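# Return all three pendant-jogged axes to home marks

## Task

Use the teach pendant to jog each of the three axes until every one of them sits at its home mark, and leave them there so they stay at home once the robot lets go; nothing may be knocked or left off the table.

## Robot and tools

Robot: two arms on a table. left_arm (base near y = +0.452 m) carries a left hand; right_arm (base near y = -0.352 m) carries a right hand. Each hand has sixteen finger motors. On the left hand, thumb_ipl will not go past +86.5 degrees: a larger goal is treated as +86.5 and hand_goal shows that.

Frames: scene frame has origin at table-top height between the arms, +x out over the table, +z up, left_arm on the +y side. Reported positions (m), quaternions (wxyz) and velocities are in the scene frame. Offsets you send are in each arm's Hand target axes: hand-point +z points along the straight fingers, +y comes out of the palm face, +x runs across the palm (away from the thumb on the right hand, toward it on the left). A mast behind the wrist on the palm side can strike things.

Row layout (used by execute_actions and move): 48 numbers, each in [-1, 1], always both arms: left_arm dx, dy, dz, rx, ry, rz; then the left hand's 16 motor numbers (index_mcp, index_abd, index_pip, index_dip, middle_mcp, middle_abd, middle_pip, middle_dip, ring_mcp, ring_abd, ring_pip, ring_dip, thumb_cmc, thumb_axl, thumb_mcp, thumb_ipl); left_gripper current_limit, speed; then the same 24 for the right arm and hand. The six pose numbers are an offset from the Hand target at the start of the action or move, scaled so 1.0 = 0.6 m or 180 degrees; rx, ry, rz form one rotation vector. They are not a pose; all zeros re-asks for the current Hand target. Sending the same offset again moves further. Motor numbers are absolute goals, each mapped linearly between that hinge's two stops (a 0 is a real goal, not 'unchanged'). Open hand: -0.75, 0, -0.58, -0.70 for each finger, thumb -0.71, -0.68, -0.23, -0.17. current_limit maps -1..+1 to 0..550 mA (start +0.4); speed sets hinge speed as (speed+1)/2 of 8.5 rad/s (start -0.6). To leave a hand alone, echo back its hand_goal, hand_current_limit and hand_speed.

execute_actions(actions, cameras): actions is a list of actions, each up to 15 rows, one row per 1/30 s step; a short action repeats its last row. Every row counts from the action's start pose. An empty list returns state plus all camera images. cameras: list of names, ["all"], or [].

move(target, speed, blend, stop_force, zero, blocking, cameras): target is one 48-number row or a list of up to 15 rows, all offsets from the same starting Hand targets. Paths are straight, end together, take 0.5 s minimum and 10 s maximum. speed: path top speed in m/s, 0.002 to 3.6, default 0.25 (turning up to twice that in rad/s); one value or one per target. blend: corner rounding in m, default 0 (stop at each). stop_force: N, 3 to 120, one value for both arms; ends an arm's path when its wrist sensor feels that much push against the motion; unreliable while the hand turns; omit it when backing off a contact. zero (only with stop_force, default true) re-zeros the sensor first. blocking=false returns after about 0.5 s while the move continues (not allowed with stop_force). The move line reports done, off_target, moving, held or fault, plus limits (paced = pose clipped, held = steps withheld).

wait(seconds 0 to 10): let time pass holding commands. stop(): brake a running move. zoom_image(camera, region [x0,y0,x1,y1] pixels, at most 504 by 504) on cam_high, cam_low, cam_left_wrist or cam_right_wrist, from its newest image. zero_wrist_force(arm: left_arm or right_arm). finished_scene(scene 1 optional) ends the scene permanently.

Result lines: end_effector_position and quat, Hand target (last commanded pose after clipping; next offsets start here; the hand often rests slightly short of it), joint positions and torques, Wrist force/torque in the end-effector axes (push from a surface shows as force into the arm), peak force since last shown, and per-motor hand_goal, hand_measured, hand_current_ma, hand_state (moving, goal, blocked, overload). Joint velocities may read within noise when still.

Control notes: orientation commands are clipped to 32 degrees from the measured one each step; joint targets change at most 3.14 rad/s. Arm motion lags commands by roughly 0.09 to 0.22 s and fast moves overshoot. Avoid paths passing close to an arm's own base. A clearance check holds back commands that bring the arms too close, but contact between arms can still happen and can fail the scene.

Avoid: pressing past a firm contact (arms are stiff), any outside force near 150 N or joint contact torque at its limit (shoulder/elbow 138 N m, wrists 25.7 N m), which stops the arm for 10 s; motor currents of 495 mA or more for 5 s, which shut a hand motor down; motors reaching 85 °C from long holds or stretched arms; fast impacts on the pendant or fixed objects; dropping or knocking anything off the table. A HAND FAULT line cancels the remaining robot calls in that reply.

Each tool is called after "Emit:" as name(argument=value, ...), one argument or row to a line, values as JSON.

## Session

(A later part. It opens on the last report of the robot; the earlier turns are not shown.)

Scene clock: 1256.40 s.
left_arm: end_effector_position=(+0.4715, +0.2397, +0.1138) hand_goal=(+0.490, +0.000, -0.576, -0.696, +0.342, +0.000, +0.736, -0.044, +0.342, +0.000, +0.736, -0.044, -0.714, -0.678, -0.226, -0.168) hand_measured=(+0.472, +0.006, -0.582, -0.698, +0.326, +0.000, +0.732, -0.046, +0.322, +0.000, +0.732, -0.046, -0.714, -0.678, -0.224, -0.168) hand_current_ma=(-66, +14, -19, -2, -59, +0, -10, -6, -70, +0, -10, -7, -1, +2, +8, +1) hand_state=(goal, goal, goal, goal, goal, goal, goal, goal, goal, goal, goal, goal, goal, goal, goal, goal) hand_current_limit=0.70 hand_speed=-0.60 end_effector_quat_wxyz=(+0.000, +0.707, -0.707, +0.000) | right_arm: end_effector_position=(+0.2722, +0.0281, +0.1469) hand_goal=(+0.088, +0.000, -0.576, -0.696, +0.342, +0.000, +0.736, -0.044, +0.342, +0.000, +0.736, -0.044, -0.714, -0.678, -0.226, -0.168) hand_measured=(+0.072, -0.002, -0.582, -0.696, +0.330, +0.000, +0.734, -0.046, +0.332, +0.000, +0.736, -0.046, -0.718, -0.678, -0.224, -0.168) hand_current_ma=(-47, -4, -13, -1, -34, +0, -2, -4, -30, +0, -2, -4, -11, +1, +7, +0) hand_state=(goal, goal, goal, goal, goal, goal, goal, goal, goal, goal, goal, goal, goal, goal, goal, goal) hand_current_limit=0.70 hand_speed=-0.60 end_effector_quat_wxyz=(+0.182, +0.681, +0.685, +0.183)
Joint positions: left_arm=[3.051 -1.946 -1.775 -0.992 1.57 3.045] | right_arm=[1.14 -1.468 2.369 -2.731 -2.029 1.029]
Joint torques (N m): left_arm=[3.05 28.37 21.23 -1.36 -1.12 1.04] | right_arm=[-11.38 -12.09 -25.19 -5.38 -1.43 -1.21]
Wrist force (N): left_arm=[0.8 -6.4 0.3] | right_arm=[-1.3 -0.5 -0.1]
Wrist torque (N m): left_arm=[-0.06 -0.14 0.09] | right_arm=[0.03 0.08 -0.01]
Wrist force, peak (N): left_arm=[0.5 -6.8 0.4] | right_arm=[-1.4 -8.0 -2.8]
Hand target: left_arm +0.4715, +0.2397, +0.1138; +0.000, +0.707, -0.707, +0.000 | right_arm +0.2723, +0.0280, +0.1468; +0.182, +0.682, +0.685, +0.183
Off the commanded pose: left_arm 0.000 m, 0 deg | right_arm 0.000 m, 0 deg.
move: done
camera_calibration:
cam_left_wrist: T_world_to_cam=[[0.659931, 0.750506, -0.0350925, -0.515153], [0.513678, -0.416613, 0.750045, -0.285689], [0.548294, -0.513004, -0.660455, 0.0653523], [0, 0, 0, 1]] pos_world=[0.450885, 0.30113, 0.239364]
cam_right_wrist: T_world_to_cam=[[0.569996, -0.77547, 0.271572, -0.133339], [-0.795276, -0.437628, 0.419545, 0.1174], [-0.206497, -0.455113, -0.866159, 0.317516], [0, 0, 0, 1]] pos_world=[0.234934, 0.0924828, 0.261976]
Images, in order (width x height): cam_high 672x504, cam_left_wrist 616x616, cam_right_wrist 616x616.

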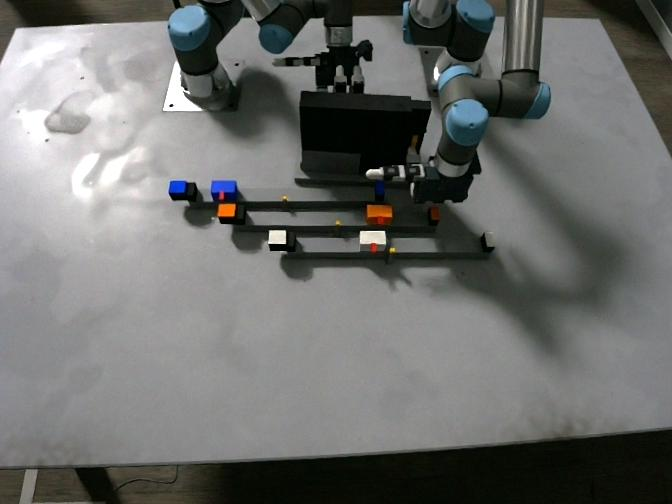

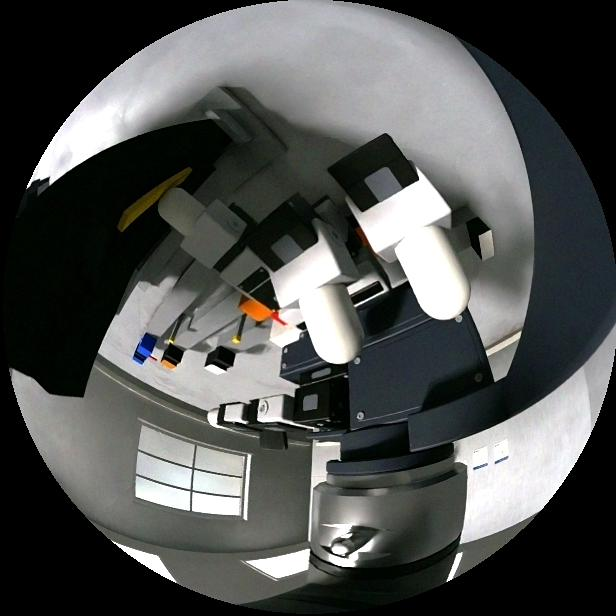

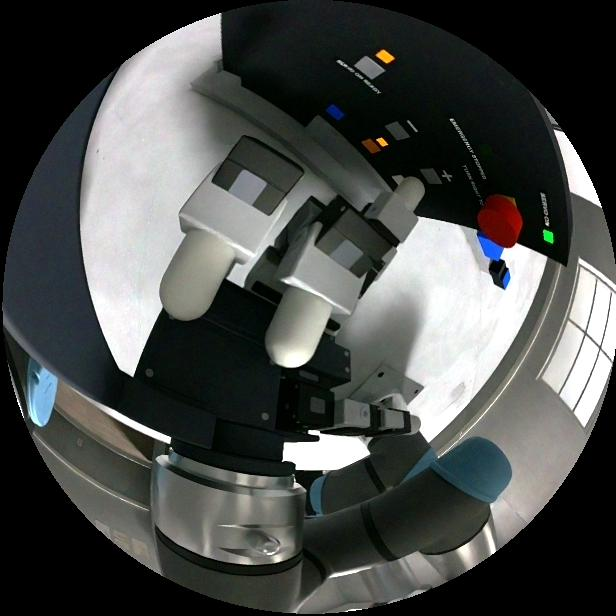

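Emit:
move(
  target=[0,0,0,0,0,0,0.49,0,-0.576,-0.696,0.342,0,0.737,-0.043,0.342,0,0.737,-0.043,-0.714,-0.678,-0.226,-0.168,0.7,-0.6,0,-0.0026,-0.0296,0,0,0,0.089,0,-0.576,-0.696,0.342,0,0.737,-0.043,0.342,0,0.737,-0.043,-0.714,-0.678,-0.226,-0.168,0.7,-0.6],
  speed=0.06,
)

Emit:
move(
  target=[0,0,0,0,0,0,0.49,0,-0.576,-0.696,0.342,0,0.737,-0.043,0.342,0,0.737,-0.043,-0.714,-0.678,-0.226,-0.168,0.7,-0.6,0,0.0433,0.025,0,0,0,0.089,0,-0.576,-0.696,0.342,0,0.737,-0.043,0.342,0,0.737,-0.043,-0.714,-0.678,-0.226,-0.168,0.7,-0.6],
  speed=0.008,
  stop_force=6,
  cameras=["cam_high"],
)

Emit:
zoom_image(
  camera="cam_high",
  region=[320, 190, 400, 260],
)

Emit:
wait(
  seconds=0.5,
  cameras=["cam_high"],
)

Emit:
zoom_image(
  camera="cam_high",
  region=[320, 190, 400, 260],
)

Emit:
move(
  target=[0,0,0,0,0,0,0.49,0,-0.576,-0.696,0.342,0,0.737,-0.043,0.342,0,0.737,-0.043,-0.714,-0.678,-0.226,-0.168,0.7,-0.6,0,-0.01155,-0.00667,0,0,0,0.089,0,-0.576,-0.696,0.342,0,0.737,-0.043,0.342,0,0.737,-0.043,-0.714,-0.678,-0.226,-0.168,0.7,-0.6],
  speed=0.05,
  cameras=["cam_right_wrist","cam_high"],
)

Emit:
zoom_image(
  camera="cam_high",
  region=[320, 190, 400, 260],
)

Emit:
zoom_image(
  camera="cam_right_wrist",
  region=[290, 80, 490, 280],
)

Scene clock: 1283.67 s.
left_arm: end_effector_position=(+0.4715, +0.2397, +0.1138) hand_goal=(+0.490, +0.000, -0.576, -0.696, +0.342, +0.000, +0.736, -0.044, +0.342, +0.000, +0.736, -0.044, -0.714, -0.678, -0.226, -0.168) hand_measured=(+0.472, +0.006, -0.582, -0.698, +0.326, +0.000, +0.732, -0.046, +0.322, +0.000, +0.732, -0.046, -0.714, -0.678, -0.224, -0.168) hand_current_ma=(-66, +14, -19, -2, -59, +0, -10, -6, -70, +0, -10, -7, -1, +2, +8, +1) hand_state=(goal, goal, goal, goal, goal, goal, goal, goal, goal, goal, goal, goal, goal, goal, goal, goal) hand_current_limit=0.70 hand_speed=-0.60 end_effector_quat_wxyz=(+0.000, +0.707, -0.707, +0.000) | right_arm: end_effector_position=(+0.2621, +0.0281, +0.1616) hand_goal=(+0.088, +0.000, -0.576, -0.696, +0.342, +0.000, +0.736, -0.044, +0.342, +0.000, +0.736, -0.044, -0.714, -0.678, -0.226, -0.168) hand_measured=(+0.072, -0.002, -0.582, -0.696, +0.330, +0.000, +0.734, -0.046, +0.332, +0.000, +0.736, -0.046, -0.718, -0.678, -0.224, -0.168) hand_current_ma=(-47, -4, -13, -1, -34, +0, -2, -4, -30, +0, -2, -4, -11, +1, +7, +0) hand_state=(goal, goal, goal, goal, goal, goal, goal, goal, goal, goal, goal, goal, goal, goal, goal, goal) hand_current_limit=0.70 hand_speed=-0.60 end_effector_quat_wxyz=(+0.182, +0.681, +0.685, +0.183)
Joint positions: left_arm=[3.051 -1.946 -1.775 -0.992 1.57 3.045] | right_arm=[1.164 -1.512 2.356 -2.664 -2.035 1.055]
Joint torques (N m): left_arm=[3.06 29.5 20.98 -1.59 -1.04 0.95] | right_arm=[-13 -13.51 -5.61 -5.35 -0.15 -1.23]
Wrist force (N): left_arm=[0.4 -6.4 0.5] | right_arm=[-1.2 -0.4 -0.2]
Wrist torque (N m): left_arm=[-0.08 -0.08 0.05] | right_arm=[0.06 0.06 0.01]
Wrist force, peak (N): left_arm=[0.7 -6.9 0.4] | right_arm=[-1.6 -0.7 -0.3]
Hand target: left_arm +0.4715, +0.2397, +0.1138; +0.000, +0.707, -0.707, +0.000 | right_arm +0.2621, +0.0280, +0.1615; +0.182, +0.682, +0.685, +0.183
Off the commanded pose: left_arm 0.000 m, 0 deg | right_arm 0.000 m, 0 deg.
move: done

Scene clock: 1286.77 s.
left_arm: end_effector_position=(+0.4715, +0.2397, +0.1138) hand_goal=(+0.490, +0.000, -0.576, -0.696, +0.342, +0.000, +0.736, -0.044, +0.342, +0.000, +0.736, -0.044, -0.714, -0.678, -0.226, -0.168) hand_measured=(+0.472, +0.006, -0.582, -0.698, +0.326, +0.000, +0.732, -0.046, +0.322, +0.000, +0.732, -0.046, -0.714, -0.678, -0.224, -0.168) hand_current_ma=(-66, +14, -19, -2, -59, +0, -10, -6, -70, +0, -10, -7, -1, +2, +8, +1) hand_state=(goal, goal, goal, goal, goal, goal, goal, goal, goal, goal, goal, goal, goal, goal, goal, goal) hand_current_limit=0.70 hand_speed=-0.60 end_effector_quat_wxyz=(+0.000, +0.707, -0.707, +0.000) | right_arm: end_effector_position=(+0.2789, +0.0281, +0.1614) hand_goal=(+0.088, +0.000, -0.576, -0.696, +0.342, +0.000, +0.736, -0.044, +0.342, +0.000, +0.736, -0.044, -0.714, -0.678, -0.226, -0.168) hand_measured=(+0.074, -0.002, -0.582, -0.696, +0.330, +0.000, +0.734, -0.046, +0.332, +0.000, +0.736, -0.046, -0.718, -0.678, -0.224, -0.168) hand_current_ma=(-45, -5, -13, -1, -34, +0, -2, -4, -30, +0, -2, -4, -11, +1, +7, +0) hand_state=(goal, goal, goal, goal, goal, goal, goal, goal, goal, goal, goal, goal, goal, goal, goal, goal) hand_current_limit=0.70 hand_speed=-0.60 end_effector_quat_wxyz=(+0.182, +0.682, +0.685, +0.183)
Joint positions: left_arm=[3.051 -1.946 -1.775 -0.992 1.57 3.045] | right_arm=[1.125 -1.501 2.351 -2.688 -2.025 1.013]
Joint torques (N m): left_arm=[3.11 29.45 20.25 -1.43 -0.98 0.75] | right_arm=[11.64 -24.34 -7.16 -0.78 -3.68 0.24]
Wrist force (N): left_arm=[0.8 -6.4 0.1] | right_arm=[-1.5 -7.5 -3.1]
Wrist torque (N m): left_arm=[-0.05 -0.13 0.08] | right_arm=[-0.02 -0.01 0.13]
Wrist force, peak (N): left_arm=[0.6 -6.9 0.5] | right_arm=[-1.5 -13.0 -5.9]
Hand target: left_arm +0.4715, +0.2397, +0.1138; +0.000, +0.707, -0.707, +0.000 | right_arm +0.2789, +0.0281, +0.1614; +0.182, +0.682, +0.685, +0.183 (not the last commanded pose)
Off the commanded pose: left_arm 0.000 m, 0 deg | right_arm 0.013 m, 0 deg.
move: contact (right_arm)
Images, in order (width x height): cam_high 672x504.

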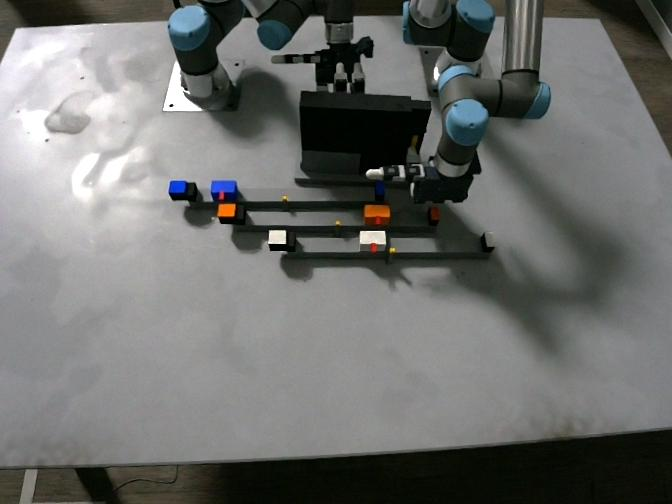

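Scaled by 6.300.

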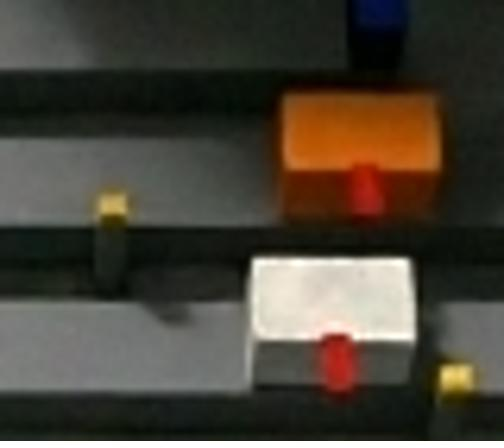

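Scene clock: 1287.27 s.
left_arm: end_effector_position=(+0.4715, +0.2397, +0.1138) hand_goal=(+0.490, +0.000, -0.576, -0.696, +0.342, +0.000, +0.736, -0.044, +0.342, +0.000, +0.736, -0.044, -0.714, -0.678, -0.226, -0.168) hand_measured=(+0.472, +0.006, -0.582, -0.698, +0.326, +0.000, +0.732, -0.046, +0.322, +0.000, +0.732, -0.046, -0.714, -0.678, -0.224, -0.168) hand_current_ma=(-66, +14, -19, -2, -59, +0, -10, -6, -70, +0, -10, -7, -1, +2, +8, +1) hand_state=(goal, goal, goal, goal, goal, goal, goal, goal, goal, goal, goal, goal, goal, goal, goal, goal) hand_current_limit=0.70 hand_speed=-0.60 end_effector_quat_wxyz=(+0.000, +0.707, -0.707, +0.000) | right_arm: end_effector_position=(+0.2789, +0.0281, +0.1614) hand_goal=(+0.088, +0.000, -0.576, -0.696, +0.342, +0.000, +0.736, -0.044, +0.342, +0.000, +0.736, -0.044, -0.714, -0.678, -0.226, -0.168) hand_measured=(+0.074, -0.002, -0.582, -0.696, +0.330, +0.000, +0.734, -0.046, +0.332, +0.000, +0.736, -0.046, -0.718, -0.678, -0.224, -0.168) hand_current_ma=(-45, -5, -13, -1, -34, +0, -2, -4, -30, +0, -2, -4, -11, +1, +7, +0) hand_state=(goal, goal, goal, goal, goal, goal, goal, goal, goal, goal, goal, goal, goal, goal, goal, goal) hand_current_limit=0.70 hand_speed=-0.60 end_effector_quat_wxyz=(+0.182, +0.682, +0.685, +0.183)
Joint positions: left_arm=[3.051 -1.946 -1.775 -0.992 1.57 3.045] | right_arm=[1.125 -1.501 2.352 -2.688 -2.025 1.013]
Joint torques (N m): left_arm=[3.14 29.26 20.76 -1.62 -1.07 0.75] | right_arm=[11.67 -24.77 -7.77 -0.89 -3.4 -0.3]
Wrist force (N): left_arm=[0.7 -6.4 0.3] | right_arm=[-1.2 -7.6 -3.1]
Wrist torque (N m): left_arm=[-0.06 -0.12 0.07] | right_arm=[-0.04 -0.03 0.15]
Wrist force, peak (N): left_arm=[0.6 -6.8 0.2] | right_arm=[-1.3 -7.8 -3.3]
Hand target: left_arm +0.4715, +0.2397, +0.1138; +0.000, +0.707, -0.707, +0.000 | right_arm +0.2789, +0.0281, +0.1614; +0.182, +0.682, +0.685, +0.183 (not the last commanded pose)
Off the commanded pose: left_arm 0.000 m, 0 deg | right_arm 0.013 m, 0 deg.
wait: 0.50 s; at rest by 0.17 s
Images, in order (width x height): cam_high 672x504.

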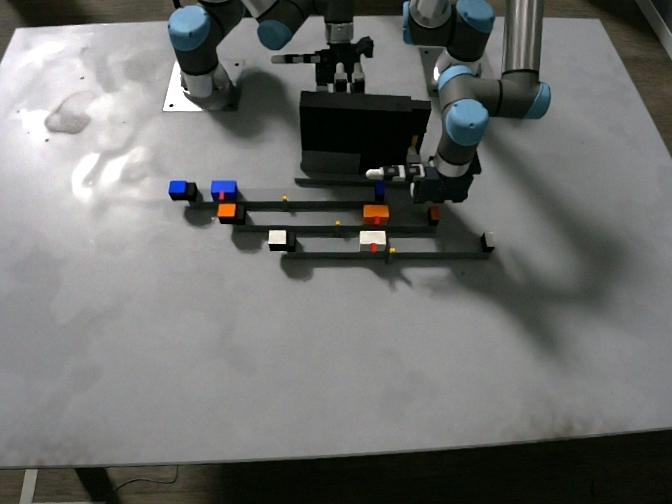

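Scaled by 6.300.

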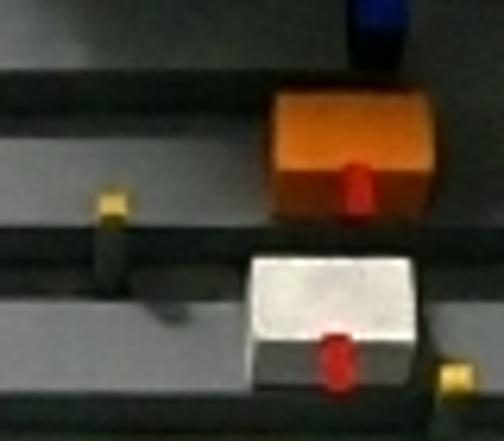

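Scene clock: 1287.97 s.
left_arm: end_effector_position=(+0.4715, +0.2397, +0.1138) hand_goal=(+0.490, +0.000, -0.576, -0.696, +0.342, +0.000, +0.736, -0.044, +0.342, +0.000, +0.736, -0.044, -0.714, -0.678, -0.226, -0.168) hand_measured=(+0.472, +0.006, -0.582, -0.698, +0.326, +0.000, +0.732, -0.046, +0.322, +0.000, +0.732, -0.046, -0.714, -0.678, -0.224, -0.168) hand_current_ma=(-66, +14, -19, -2, -59, +0, -10, -6, -70, +0, -10, -7, -1, +2, +8, +1) hand_state=(goal, goal, goal, goal, goal, goal, goal, goal, goal, goal, goal, goal, goal, goal, goal, goal) hand_current_limit=0.70 hand_speed=-0.60 end_effector_quat_wxyz=(+0.000, +0.707, -0.707, +0.000) | right_arm: end_effector_position=(+0.2707, +0.0280, +0.1614) hand_goal=(+0.088, +0.000, -0.576, -0.696, +0.342, +0.000, +0.736, -0.044, +0.342, +0.000, +0.736, -0.044, -0.714, -0.678, -0.226, -0.168) hand_measured=(+0.074, -0.002, -0.582, -0.696, +0.330, +0.000, +0.734, -0.046, +0.332, +0.000, +0.736, -0.046, -0.718, -0.678, -0.224, -0.168) hand_current_ma=(-45, -4, -13, -1, -34, +0, -2, -4, -30, +0, -2, -4, -11, +1, +7, +0) hand_state=(goal, goal, goal, goal, goal, goal, goal, goal, goal, goal, goal, goal, goal, goal, goal, goal) hand_current_limit=0.70 hand_speed=-0.60 end_effector_quat_wxyz=(+0.182, +0.682, +0.685, +0.183)
Joint positions: left_arm=[3.051 -1.946 -1.775 -0.992 1.57 3.045] | right_arm=[1.144 -1.507 2.354 -2.676 -2.03 1.033]
Joint torques (N m): left_arm=[2.95 29.47 20.12 -1.69 -1.03 0.7] | right_arm=[-10.93 -13.79 -10.57 -3.14 -1.62 -1.08]
Wrist force (N): left_arm=[0.4 -6.4 0.3] | right_arm=[-1.2 -0.5 -0.3]
Wrist torque (N m): left_arm=[-0.07 -0.07 0.05] | right_arm=[0.05 0.06 -0.01]
Wrist force, peak (N): left_arm=[0.6 -6.9 0.7] | right_arm=[-1.5 -7.4 -3.0]
Hand target: left_arm +0.4715, +0.2397, +0.1138; +0.000, +0.707, -0.707, +0.000 | right_arm +0.2709, +0.0280, +0.1614; +0.182, +0.682, +0.685, +0.183
Off the commanded pose: left_arm 0.000 m, 0 deg | right_arm 0.000 m, 0 deg.
move: done
camera_calibration:
cam_right_wrist: T_world_to_cam=[[0.569984, -0.775496, 0.271522, -0.13643], [-0.795259, -0.437592, 0.419614, 0.110055], [-0.206593, -0.455104, -0.866141, 0.329869], [0, 0, 0, 1]] pos_world=[0.233434, 0.0924827, 0.276576]
Images, in order (width x height): cam_high 672x504, cam_right_wrist 616x616.

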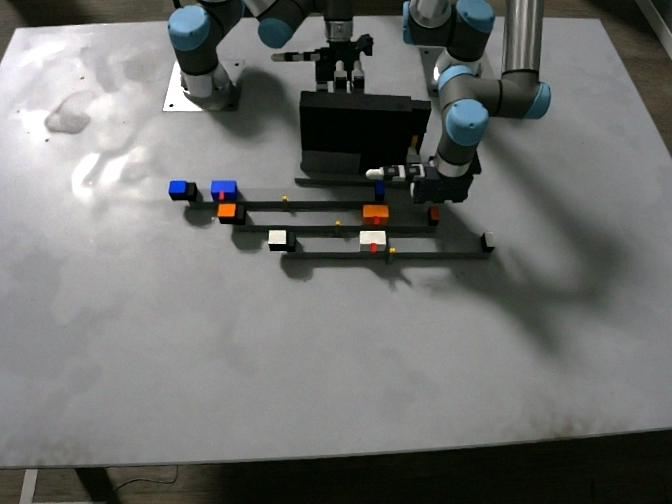

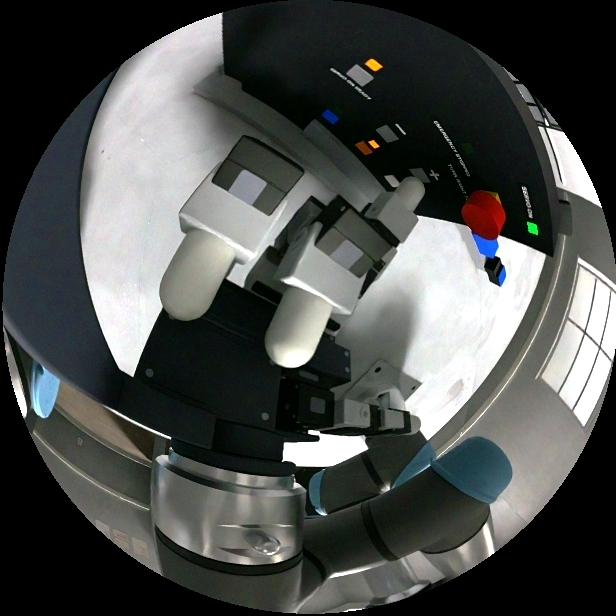

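Scaled by 6.300.

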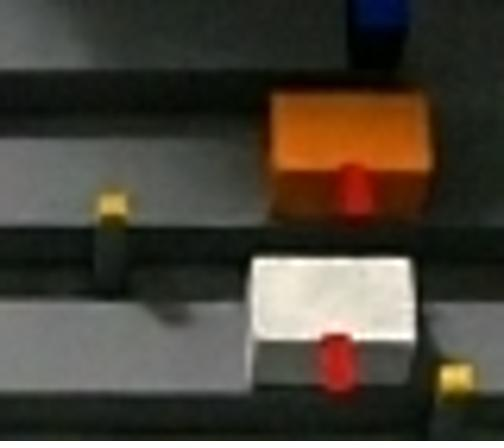

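Scaled by 2.520 from the camera's 616x616 image, which has a finer 880x880 frame.

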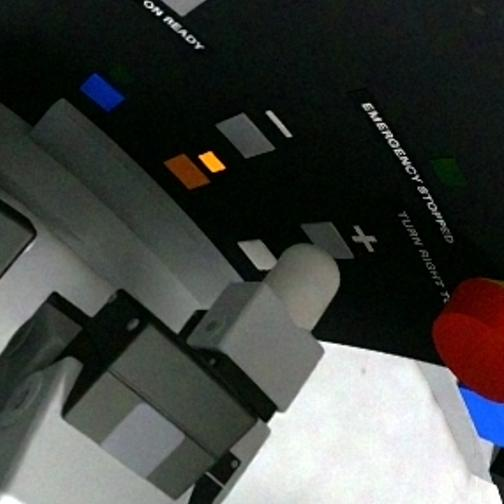

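Emit:
move(
  target=[0,0,0,0,0,0,0.49,0,-0.576,-0.696,0.342,0,0.737,-0.043,0.342,0,0.737,-0.043,-0.714,-0.678,-0.226,-0.168,0.7,-0.6,0,0.0289,0.0167,0,0,0,0.089,0,-0.576,-0.696,0.342,0,0.737,-0.043,0.342,0,0.737,-0.043,-0.714,-0.678,-0.226,-0.168,0.7,-0.6],
  speed=0.008,
  stop_force=6,
  cameras=["cam_high"],
)

Emit:
zoom_image(
  camera="cam_high",
  region=[320, 190, 400, 260],
)

Emit:
wait(
  seconds=10,
  cameras=["cam_high"],
)

Emit:
zoom_image(
  camera="cam_high",
  region=[320, 190, 400, 260],
)

Emit:
wait(
  seconds=2,
)

Emit:
move(
  target=[0,0,0,0,0,0,0.49,0,-0.576,-0.696,0.342,0,0.737,-0.043,0.342,0,0.737,-0.043,-0.714,-0.678,-0.226,-0.168,0.7,-0.6,0,-0.01155,-0.00667,0,0,0,0.089,0,-0.576,-0.696,0.342,0,0.737,-0.043,0.342,0,0.737,-0.043,-0.714,-0.678,-0.226,-0.168,0.7,-0.6],
  speed=0.05,
  cameras=["cam_right_wrist","cam_high","cam_left_wrist"],
)

Emit:
zoom_image(
  camera="cam_high",
  region=[320, 190, 400, 260],
)

Emit:
zoom_image(
  camera="cam_left_wrist",
  region=[150, 260, 310, 390],
)

Scene clock: 1320.90 s.
left_arm: end_effector_position=(+0.4715, +0.2397, +0.1138) hand_goal=(+0.490, +0.000, -0.576, -0.696, +0.342, +0.000, +0.736, -0.044, +0.342, +0.000, +0.736, -0.044, -0.714, -0.678, -0.226, -0.168) hand_measured=(+0.472, +0.006, -0.582, -0.698, +0.326, +0.000, +0.732, -0.046, +0.322, +0.000, +0.732, -0.046, -0.714, -0.678, -0.224, -0.168) hand_current_ma=(-66, +14, -19, -2, -59, +0, -10, -6, -70, +0, -10, -7, -1, +2, +8, +1) hand_state=(goal, goal, goal, goal, goal, goal, goal, goal, goal, goal, goal, goal, goal, goal, goal, goal) hand_current_limit=0.70 hand_speed=-0.60 end_effector_quat_wxyz=(+0.000, +0.707, -0.707, +0.000) | right_arm: end_effector_position=(+0.2788, +0.0281, +0.1614) hand_goal=(+0.088, +0.000, -0.576, -0.696, +0.342, +0.000, +0.736, -0.044, +0.342, +0.000, +0.736, -0.044, -0.714, -0.678, -0.226, -0.168) hand_measured=(+0.074, -0.004, -0.582, -0.696, +0.330, +0.000, +0.734, -0.046, +0.332, +0.000, +0.736, -0.046, -0.718, -0.678, -0.224, -0.168) hand_current_ma=(-43, -6, -12, -1, -34, +0, -2, -4, -30, +0, -2, -4, -11, +1, +7, +0) hand_state=(goal, goal, goal, goal, goal, goal, goal, goal, goal, goal, goal, goal, goal, goal, goal, goal) hand_current_limit=0.70 hand_speed=-0.60 end_effector_quat_wxyz=(+0.182, +0.682, +0.685, +0.183)
Joint positions: left_arm=[3.051 -1.946 -1.775 -0.992 1.57 3.045] | right_arm=[1.125 -1.501 2.352 -2.688 -2.025 1.013]
Joint torques (N m): left_arm=[2.54 28.91 19.95 -1.54 -0.9 0.77] | right_arm=[12.11 -25.07 -7.39 -0.81 -3.58 0.13]
Wrist force (N): left_arm=[0.7 -6.3 0.4] | right_arm=[-1.4 -6.5 -2.5]
Wrist torque (N m): left_arm=[-0.07 -0.13 0.07] | right_arm=[-0.05 -0.02 0.13]
Wrist force, peak (N): left_arm=[0.7 -6.8 0.5] | right_arm=[-1.5 -11.8 -5.0]
Hand target: left_arm +0.4715, +0.2397, +0.1138; +0.000, +0.707, -0.707, +0.000 | right_arm +0.2788, +0.0281, +0.1614; +0.182, +0.682, +0.685, +0.183 (not the last commanded pose)
Off the commanded pose: left_arm 0.000 m, 0 deg | right_arm 0.012 m, 0 deg.
move: contact (right_arm)
Images, in order (width x height): cam_high 672x504.

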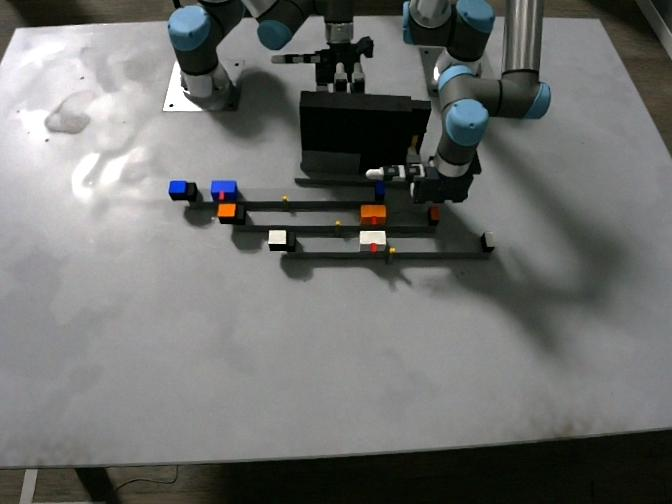

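Scaled by 6.300.

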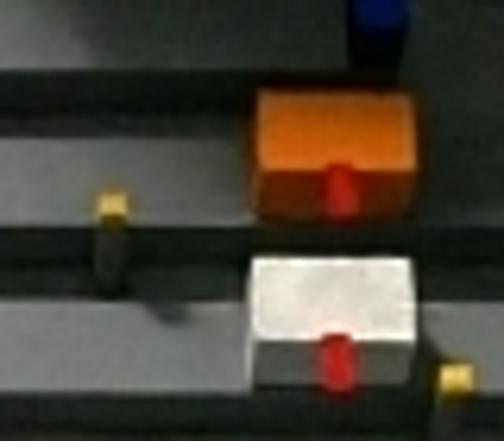

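Scene clock: 1330.90 s.
left_arm: end_effector_position=(+0.4715, +0.2397, +0.1138) hand_goal=(+0.490, +0.000, -0.576, -0.696, +0.342, +0.000, +0.736, -0.044, +0.342, +0.000, +0.736, -0.044, -0.714, -0.678, -0.226, -0.168) hand_measured=(+0.472, +0.006, -0.582, -0.698, +0.326, +0.000, +0.732, -0.046, +0.322, +0.000, +0.732, -0.046, -0.714, -0.678, -0.224, -0.168) hand_current_ma=(-66, +14, -19, -2, -59, +0, -10, -6, -70, +0, -10, -7, -1, +2, +8, +1) hand_state=(goal, goal, goal, goal, goal, goal, goal, goal, goal, goal, goal, goal, goal, goal, goal, goal) hand_current_limit=0.70 hand_speed=-0.60 end_effector_quat_wxyz=(+0.000, +0.707, -0.707, +0.000) | right_arm: end_effector_position=(+0.2788, +0.0281, +0.1614) hand_goal=(+0.088, +0.000, -0.576, -0.696, +0.342, +0.000, +0.736, -0.044, +0.342, +0.000, +0.736, -0.044, -0.714, -0.678, -0.226, -0.168) hand_measured=(+0.074, -0.004, -0.582, -0.696, +0.330, +0.000, +0.734, -0.046, +0.332, +0.000, +0.736, -0.046, -0.718, -0.678, -0.224, -0.168) hand_current_ma=(-43, -6, -12, -1, -34, +0, -2, -4, -30, +0, -2, -4, -11, +1, +7, +0) hand_state=(goal, goal, goal, goal, goal, goal, goal, goal, goal, goal, goal, goal, goal, goal, goal, goal) hand_current_limit=0.70 hand_speed=-0.60 end_effector_quat_wxyz=(+0.182, +0.682, +0.685, +0.183)
Joint positions: left_arm=[3.051 -1.946 -1.775 -0.992 1.57 3.045] | right_arm=[1.125 -1.501 2.352 -2.688 -2.025 1.013]
Joint torques (N m): left_arm=[3.48 28.34 20.72 -1.55 -1.01 0.65] | right_arm=[11.25 -24.18 -7.27 -0.78 -0.34 -1.14]
Wrist force (N): left_arm=[0.6 -6.7 0.4] | right_arm=[-1.2 -6.0 -2.5]
Wrist torque (N m): left_arm=[-0.11 -0.11 0.07] | right_arm=[0.00 -0.02 0.14]
Wrist force, peak (N): left_arm=[0.8 -6.9 0.4] | right_arm=[-1.5 -6.5 -2.8]
Hand target: left_arm +0.4715, +0.2397, +0.1138; +0.000, +0.707, -0.707, +0.000 | right_arm +0.2788, +0.0281, +0.1614; +0.182, +0.682, +0.685, +0.183 (not the last commanded pose)
Off the commanded pose: left_arm 0.000 m, 0 deg | right_arm 0.012 m, 0 deg.
wait: 10.00 s; at rest by 0.17 s
Images, in order (width x height): cam_high 672x504.

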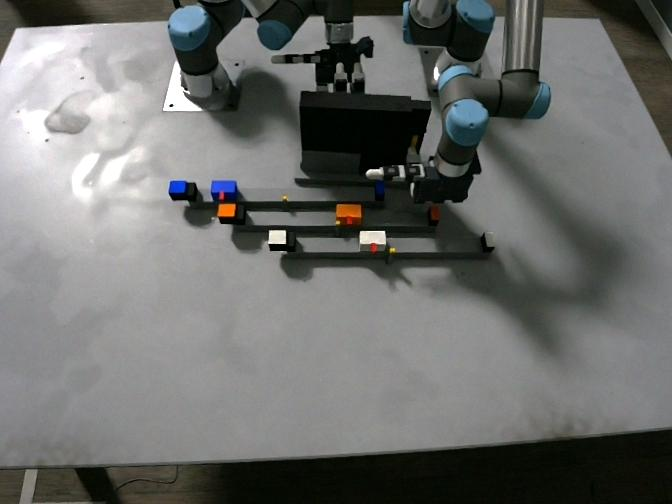

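Scaled by 6.300.

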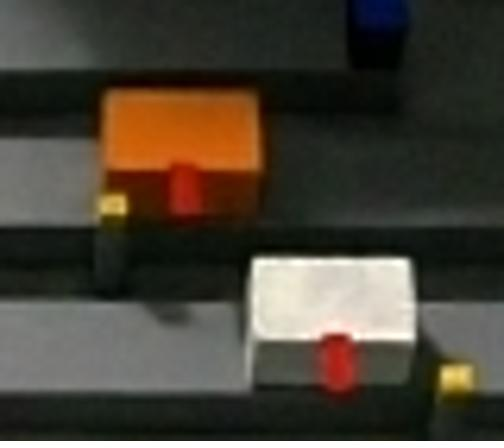

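Scene clock: 1332.90 s.
left_arm: end_effector_position=(+0.4715, +0.2397, +0.1138) hand_goal=(+0.490, +0.000, -0.576, -0.696, +0.342, +0.000, +0.736, -0.044, +0.342, +0.000, +0.736, -0.044, -0.714, -0.678, -0.226, -0.168) hand_measured=(+0.472, +0.006, -0.582, -0.698, +0.326, +0.000, +0.732, -0.046, +0.322, +0.000, +0.732, -0.046, -0.714, -0.678, -0.224, -0.168) hand_current_ma=(-66, +14, -19, -2, -59, +0, -10, -6, -70, +0, -10, -7, -1, +2, +8, +1) hand_state=(goal, goal, goal, goal, goal, goal, goal, goal, goal, goal, goal, goal, goal, goal, goal, goal) hand_current_limit=0.70 hand_speed=-0.60 end_effector_quat_wxyz=(+0.000, +0.707, -0.707, +0.000) | right_arm: end_effector_position=(+0.2788, +0.0281, +0.1614) hand_goal=(+0.088, +0.000, -0.576, -0.696, +0.342, +0.000, +0.736, -0.044, +0.342, +0.000, +0.736, -0.044, -0.714, -0.678, -0.226, -0.168) hand_measured=(+0.074, -0.004, -0.582, -0.696, +0.330, +0.000, +0.734, -0.046, +0.332, +0.000, +0.736, -0.046, -0.718, -0.678, -0.224, -0.168) hand_current_ma=(-43, -6, -12, -1, -34, +0, -2, -4, -30, +0, -2, -4, -11, +1, +7, +0) hand_state=(goal, goal, goal, goal, goal, goal, goal, goal, goal, goal, goal, goal, goal, goal, goal, goal) hand_current_limit=0.70 hand_speed=-0.60 end_effector_quat_wxyz=(+0.182, +0.682, +0.685, +0.183)
Joint positions: left_arm=[3.051 -1.946 -1.775 -0.992 1.57 3.045] | right_arm=[1.125 -1.501 2.352 -2.688 -2.025 1.013]
Joint torques (N m): left_arm=[2.6 29.69 19.16 -1.68 -1.11 0.54] | right_arm=[12.54 -24.64 -6.36 -1.01 -0.38 -1.1]
Wrist force (N): left_arm=[0.3 -6.6 0.2] | right_arm=[-1.4 -6.1 -2.6]
Wrist torque (N m): left_arm=[-0.10 -0.07 0.05] | right_arm=[-0.01 -0.01 0.12]
Wrist force, peak (N): left_arm=[0.6 -6.9 0.6] | right_arm=[-1.6 -6.4 -2.6]
Hand target: left_arm +0.4715, +0.2397, +0.1138; +0.000, +0.707, -0.707, +0.000 | right_arm +0.2788, +0.0281, +0.1614; +0.182, +0.682, +0.685, +0.183 (not the last commanded pose)
Off the commanded pose: left_arm 0.000 m, 0 deg | right_arm 0.012 m, 0 deg.
wait: 2.00 s; at rest by 0.17 s

Scene clock: 1333.60 s.
left_arm: end_effector_position=(+0.4715, +0.2397, +0.1138) hand_goal=(+0.490, +0.000, -0.576, -0.696, +0.342, +0.000, +0.736, -0.044, +0.342, +0.000, +0.736, -0.044, -0.714, -0.678, -0.226, -0.168) hand_measured=(+0.472, +0.006, -0.582, -0.698, +0.326, +0.000, +0.732, -0.046, +0.322, +0.000, +0.732, -0.046, -0.714, -0.678, -0.224, -0.168) hand_current_ma=(-66, +14, -19, -2, -59, +0, -10, -6, -70, +0, -10, -7, -1, +2, +8, +1) hand_state=(goal, goal, goal, goal, goal, goal, goal, goal, goal, goal, goal, goal, goal, goal, goal, goal) hand_current_limit=0.70 hand_speed=-0.60 end_effector_quat_wxyz=(+0.000, +0.707, -0.707, +0.000) | right_arm: end_effector_position=(+0.2707, +0.0280, +0.1614) hand_goal=(+0.088, +0.000, -0.576, -0.696, +0.342, +0.000, +0.736, -0.044, +0.342, +0.000, +0.736, -0.044, -0.714, -0.678, -0.226, -0.168) hand_measured=(+0.074, -0.002, -0.582, -0.696, +0.330, +0.000, +0.734, -0.046, +0.332, +0.000, +0.736, -0.046, -0.718, -0.678, -0.224, -0.168) hand_current_ma=(-43, -5, -12, -1, -34, +0, -2, -4, -30, +0, -2, -4, -11, +1, +7, +0) hand_state=(goal, goal, goal, goal, goal, goal, goal, goal, goal, goal, goal, goal, goal, goal, goal, goal) hand_current_limit=0.70 hand_speed=-0.60 end_effector_quat_wxyz=(+0.182, +0.682, +0.685, +0.183)
Joint positions: left_arm=[3.051 -1.946 -1.775 -0.992 1.57 3.045] | right_arm=[1.144 -1.507 2.354 -2.676 -2.03 1.033]
Joint torques (N m): left_arm=[3.2 28.79 19.52 -1.5 -1.06 0.59] | right_arm=[-10.72 -14.13 -11.37 -3.12 -1.68 -1.23]
Wrist force (N): left_arm=[0.8 -6.6 0.4] | right_arm=[-1.3 -0.4 0.0]
Wrist torque (N m): left_arm=[-0.09 -0.14 0.09] | right_arm=[0.03 0.06 -0.01]
Wrist force, peak (N): left_arm=[0.7 -6.7 0.3] | right_arm=[-1.4 -6.1 -2.5]
Hand target: left_arm +0.4715, +0.2397, +0.1138; +0.000, +0.707, -0.707, +0.000 | right_arm +0.2708, +0.0280, +0.1614; +0.182, +0.682, +0.685, +0.183
Off the commanded pose: left_arm 0.000 m, 0 deg | right_arm 0.000 m, 0 deg.
move: done
camera_calibration:
cam_left_wrist: T_world_to_cam=[[0.659931, 0.750506, -0.0350925, -0.515153], [0.513678, -0.416613, 0.750045, -0.285689], [0.548294, -0.513004, -0.660455, 0.0653523], [0, 0, 0, 1]] pos_world=[0.450885, 0.30113, 0.239364]
cam_right_wrist: T_world_to_cam=[[0.570005, -0.775484, 0.271511, -0.136349], [-0.795244, -0.437613, 0.419621, 0.110014], [-0.206593, -0.455104, -0.866141, 0.329762], [0, 0, 0, 1]] pos_world=[0.233334, 0.0924828, 0.276476]
Images, in order (width x height): cam_high 672x504, cam_left_wrist 616x616, cam_right_wrist 616x616.

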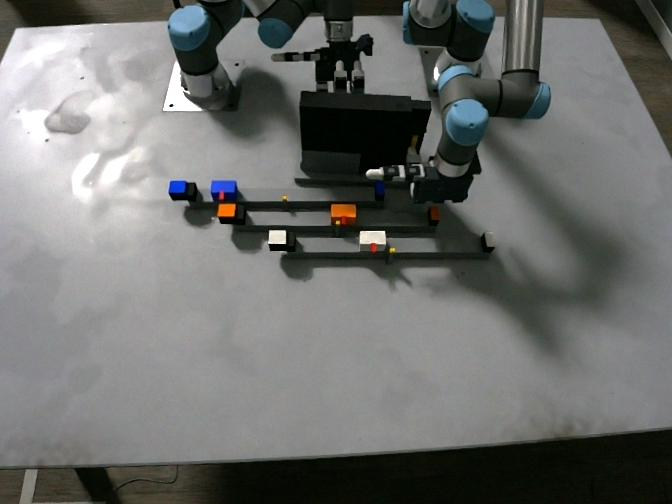

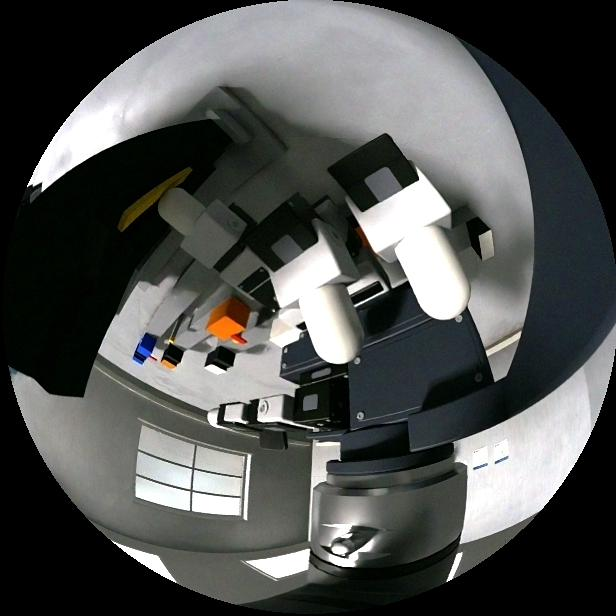

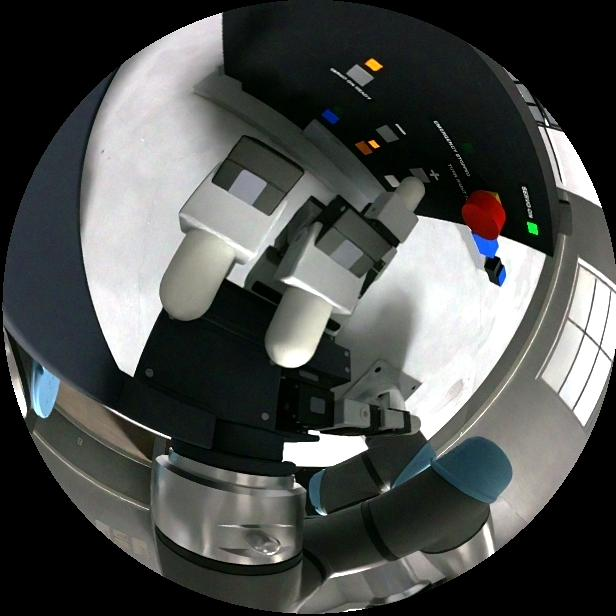

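Scaled by 6.300.

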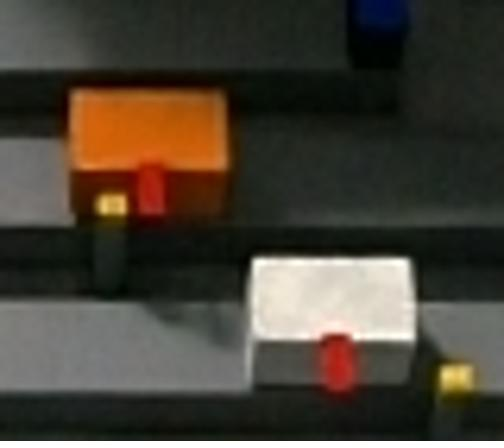

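Scaled by 3.150 from the camera's 616x616 image, which has a finer 880x880 frame.

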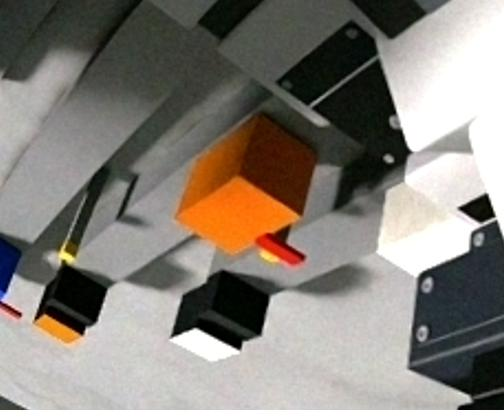

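Emit:
move(
  target=[0,0,0,0,0,0,0.49,0,-0.576,-0.696,0.342,0,0.737,-0.043,0.342,0,0.737,-0.043,-0.714,-0.678,-0.226,-0.168,0.7,-0.6,0,0.0289,0.0167,0,0,0,0.089,0,-0.576,-0.696,0.342,0,0.737,-0.043,0.342,0,0.737,-0.043,-0.714,-0.678,-0.226,-0.168,0.7,-0.6],
  speed=0.008,
  stop_force=6,
)

Emit:
wait(
  seconds=1.3,
)

Emit:
move(
  target=[0,0,0,0,0,0,0.49,0,-0.576,-0.696,0.342,0,0.737,-0.043,0.342,0,0.737,-0.043,-0.714,-0.678,-0.226,-0.168,0.7,-0.6,0,-0.01155,-0.00667,0,0,0,0.089,0,-0.576,-0.696,0.342,0,0.737,-0.043,0.342,0,0.737,-0.043,-0.714,-0.678,-0.226,-0.168,0.7,-0.6],
  speed=0.05,
  cameras=["cam_right_wrist","cam_high","cam_left_wrist"],
)

Emit:
zoom_image(
  camera="cam_high",
  region=[320, 190, 400, 260],
)

Emit:
zoom_image(
  camera="cam_left_wrist",
  region=[150, 260, 310, 390],
)

Scene clock: 1361.77 s.
left_arm: end_effector_position=(+0.4715, +0.2397, +0.1138) hand_goal=(+0.490, +0.000, -0.576, -0.696, +0.342, +0.000, +0.736, -0.044, +0.342, +0.000, +0.736, -0.044, -0.714, -0.678, -0.226, -0.168) hand_measured=(+0.472, +0.006, -0.582, -0.698, +0.326, +0.000, +0.732, -0.046, +0.322, +0.000, +0.732, -0.046, -0.714, -0.678, -0.224, -0.168) hand_current_ma=(-66, +14, -19, -2, -59, +0, -10, -6, -70, +0, -10, -7, -1, +2, +8, +1) hand_state=(goal, goal, goal, goal, goal, goal, goal, goal, goal, goal, goal, goal, goal, goal, goal, goal) hand_current_limit=0.70 hand_speed=-0.60 end_effector_quat_wxyz=(+0.000, +0.707, -0.707, +0.000) | right_arm: end_effector_position=(+0.2788, +0.0281, +0.1614) hand_goal=(+0.088, +0.000, -0.576, -0.696, +0.342, +0.000, +0.736, -0.044, +0.342, +0.000, +0.736, -0.044, -0.714, -0.678, -0.226, -0.168) hand_measured=(+0.074, -0.004, -0.580, -0.696, +0.330, +0.000, +0.734, -0.046, +0.332, +0.000, +0.736, -0.046, -0.718, -0.678, -0.224, -0.168) hand_current_ma=(-42, -6, -11, -1, -34, +0, -2, -4, -30, +0, -2, -4, -11, +1, +7, +0) hand_state=(goal, goal, goal, goal, goal, goal, goal, goal, goal, goal, goal, goal, goal, goal, goal, goal) hand_current_limit=0.70 hand_speed=-0.60 end_effector_quat_wxyz=(+0.182, +0.682, +0.685, +0.183)
Joint positions: left_arm=[3.051 -1.946 -1.775 -0.992 1.57 3.045] | right_arm=[1.125 -1.501 2.352 -2.688 -2.025 1.013]
Joint torques (N m): left_arm=[3.66 28.87 19.08 -1.59 -0.99 0.47] | right_arm=[11.84 -24.77 -7.22 -0.92 -3.47 0.2]
Wrist force (N): left_arm=[0.6 -6.5 0.4] | right_arm=[-1.5 -6.6 -2.8]
Wrist torque (N m): left_arm=[-0.09 -0.12 0.07] | right_arm=[-0.02 0.00 0.12]
Wrist force, peak (N): left_arm=[0.8 -6.9 0.3] | right_arm=[-1.2 -11.6 -5.2]
Hand target: left_arm +0.4715, +0.2397, +0.1138; +0.000, +0.707, -0.707, +0.000 | right_arm +0.2788, +0.0281, +0.1614; +0.182, +0.682, +0.685, +0.183 (not the last commanded pose)
Off the commanded pose: left_arm 0.000 m, 0 deg | right_arm 0.012 m, 0 deg.
move: contact (right_arm)

Scene clock: 1363.07 s.
left_arm: end_effector_position=(+0.4715, +0.2397, +0.1138) hand_goal=(+0.490, +0.000, -0.576, -0.696, +0.342, +0.000, +0.736, -0.044, +0.342, +0.000, +0.736, -0.044, -0.714, -0.678, -0.226, -0.168) hand_measured=(+0.472, +0.006, -0.582, -0.698, +0.326, +0.000, +0.732, -0.046, +0.322, +0.000, +0.732, -0.046, -0.714, -0.678, -0.224, -0.168) hand_current_ma=(-66, +14, -19, -2, -59, +0, -10, -6, -70, +0, -10, -7, -1, +2, +8, +1) hand_state=(goal, goal, goal, goal, goal, goal, goal, goal, goal, goal, goal, goal, goal, goal, goal, goal) hand_current_limit=0.70 hand_speed=-0.60 end_effector_quat_wxyz=(+0.000, +0.707, -0.707, +0.000) | right_arm: end_effector_position=(+0.2788, +0.0281, +0.1614) hand_goal=(+0.088, +0.000, -0.576, -0.696, +0.342, +0.000, +0.736, -0.044, +0.342, +0.000, +0.736, -0.044, -0.714, -0.678, -0.226, -0.168) hand_measured=(+0.074, -0.004, -0.580, -0.696, +0.330, +0.000, +0.734, -0.046, +0.332, +0.000, +0.736, -0.046, -0.718, -0.678, -0.224, -0.168) hand_current_ma=(-42, -6, -11, -1, -34, +0, -2, -4, -30, +0, -2, -4, -11, +1, +7, +0) hand_state=(goal, goal, goal, goal, goal, goal, goal, goal, goal, goal, goal, goal, goal, goal, goal, goal) hand_current_limit=0.70 hand_speed=-0.60 end_effector_quat_wxyz=(+0.182, +0.682, +0.685, +0.183)
Joint positions: left_arm=[3.051 -1.946 -1.775 -0.992 1.57 3.045] | right_arm=[1.125 -1.501 2.352 -2.688 -2.025 1.013]
Joint torques (N m): left_arm=[3.23 29.28 18.42 -1.63 -0.9 0.49] | right_arm=[11.58 -24.33 -7.44 -0.63 -2.87 -0.94]
Wrist force (N): left_arm=[0.7 -6.8 0.8] | right_arm=[-1.6 -6.5 -2.5]
Wrist torque (N m): left_arm=[-0.15 -0.12 0.09] | right_arm=[-0.04 0.02 0.11]
Wrist force, peak (N): left_arm=[0.8 -6.9 0.4] | right_arm=[-1.5 -6.7 -2.7]
Hand target: left_arm +0.4715, +0.2397, +0.1138; +0.000, +0.707, -0.707, +0.000 | right_arm +0.2788, +0.0281, +0.1614; +0.182, +0.682, +0.685, +0.183 (not the last commanded pose)
Off the commanded pose: left_arm 0.000 m, 0 deg | right_arm 0.012 m, 0 deg.
wait: 1.30 s; at rest by 0.17 s

Scene clock: 1363.77 s.
left_arm: end_effector_position=(+0.4715, +0.2397, +0.1138) hand_goal=(+0.490, +0.000, -0.576, -0.696, +0.342, +0.000, +0.736, -0.044, +0.342, +0.000, +0.736, -0.044, -0.714, -0.678, -0.226, -0.168) hand_measured=(+0.472, +0.006, -0.582, -0.698, +0.326, +0.000, +0.732, -0.046, +0.322, +0.000, +0.732, -0.046, -0.714, -0.678, -0.224, -0.168) hand_current_ma=(-66, +14, -19, -2, -59, +0, -10, -6, -70, +0, -10, -7, -1, +2, +8, +1) hand_state=(goal, goal, goal, goal, goal, goal, goal, goal, goal, goal, goal, goal, goal, goal, goal, goal) hand_current_limit=0.70 hand_speed=-0.60 end_effector_quat_wxyz=(+0.000, +0.707, -0.707, +0.000) | right_arm: end_effector_position=(+0.2707, +0.0280, +0.1614) hand_goal=(+0.088, +0.000, -0.576, -0.696, +0.342, +0.000, +0.736, -0.044, +0.342, +0.000, +0.736, -0.044, -0.714, -0.678, -0.226, -0.168) hand_measured=(+0.074, -0.002, -0.580, -0.696, +0.330, +0.000, +0.734, -0.046, +0.332, +0.000, +0.736, -0.046, -0.718, -0.678, -0.224, -0.168) hand_current_ma=(-42, -5, -11, -1, -34, +0, -2, -4, -30, +0, -2, -4, -11, +1, +7, +0) hand_state=(goal, goal, goal, goal, goal, goal, goal, goal, goal, goal, goal, goal, goal, goal, goal, goal) hand_current_limit=0.70 hand_speed=-0.60 end_effector_quat_wxyz=(+0.182, +0.682, +0.685, +0.183)
Joint positions: left_arm=[3.051 -1.946 -1.775 -0.992 1.57 3.045] | right_arm=[1.144 -1.507 2.354 -2.676 -2.03 1.033]
Joint torques (N m): left_arm=[3.27 29.74 19.57 -1.53 -1.01 0.57] | right_arm=[-10.86 -14.46 -10.66 -3.21 -1.65 -1.24]
Wrist force (N): left_arm=[0.7 -6.6 0.6] | right_arm=[-1.3 -0.5 -0.2]
Wrist torque (N m): left_arm=[-0.11 -0.12 0.08] | right_arm=[0.04 0.06 -0.01]
Wrist force, peak (N): left_arm=[0.6 -6.7 0.6] | right_arm=[-1.4 -6.2 -2.9]
Hand target: left_arm +0.4715, +0.2397, +0.1138; +0.000, +0.707, -0.707, +0.000 | right_arm +0.2708, +0.0280, +0.1614; +0.182, +0.682, +0.685, +0.183
Off the commanded pose: left_arm 0.000 m, 0 deg | right_arm 0.000 m, 0 deg.
move: done
camera_calibration:
cam_left_wrist: T_world_to_cam=[[0.659931, 0.750506, -0.0350925, -0.515153], [0.513678, -0.416613, 0.750045, -0.285689], [0.548294, -0.513004, -0.660455, 0.0653523], [0, 0, 0, 1]] pos_world=[0.450885, 0.30113, 0.239364]
cam_right_wrist: T_world_to_cam=[[0.569994, -0.77551, 0.271462, -0.13633], [-0.795227, -0.437577, 0.41969, 0.109988], [-0.206689, -0.455095, -0.866123, 0.329778], [0, 0, 0, 1]] pos_world=[0.233334, 0.0924827, 0.276476]
Images, in order (width x height): cam_high 672x504, cam_left_wrist 616x616, cam_right_wrist 616x616.

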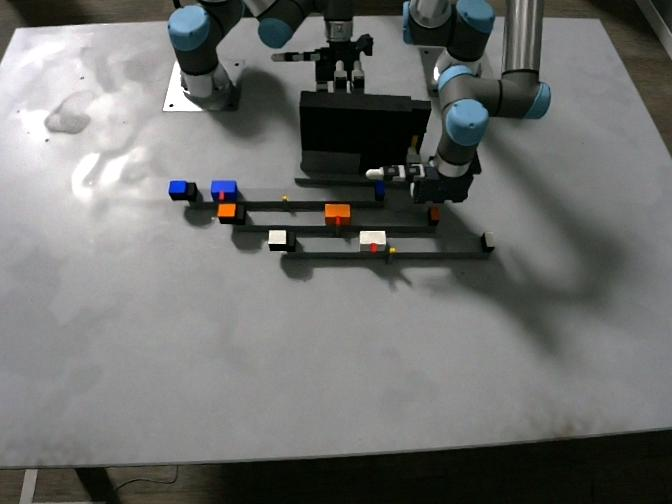

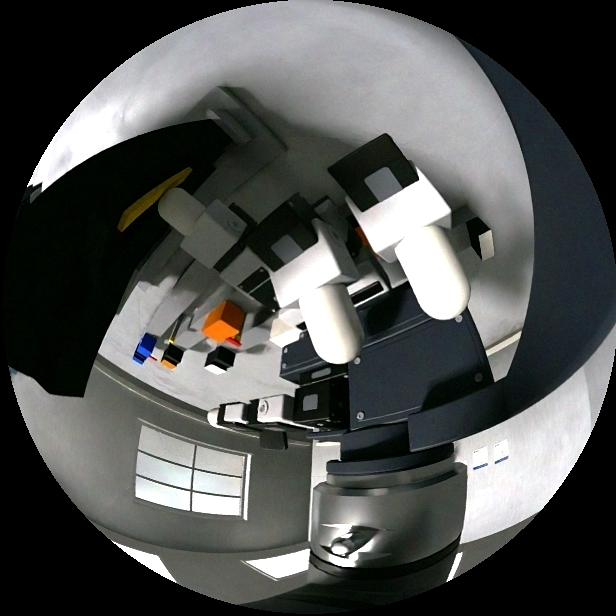

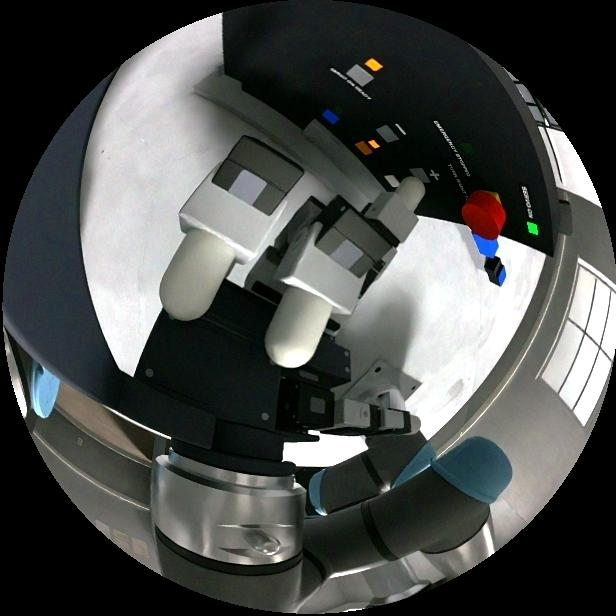

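Scaled by 6.300.

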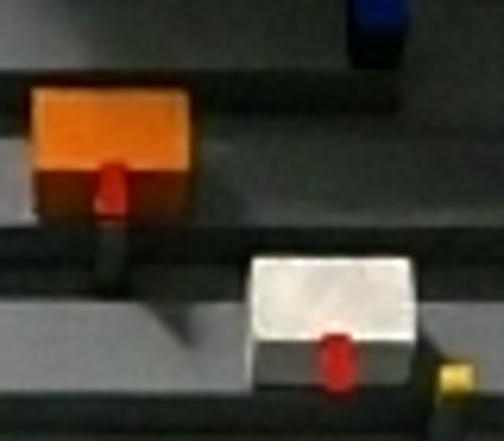

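Scaled by 3.150 from the camera's 616x616 image, which has a finer 880x880 frame.

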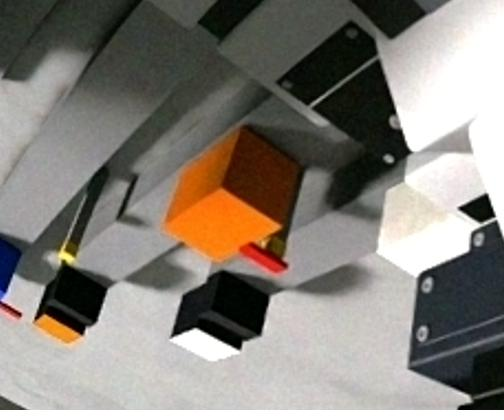

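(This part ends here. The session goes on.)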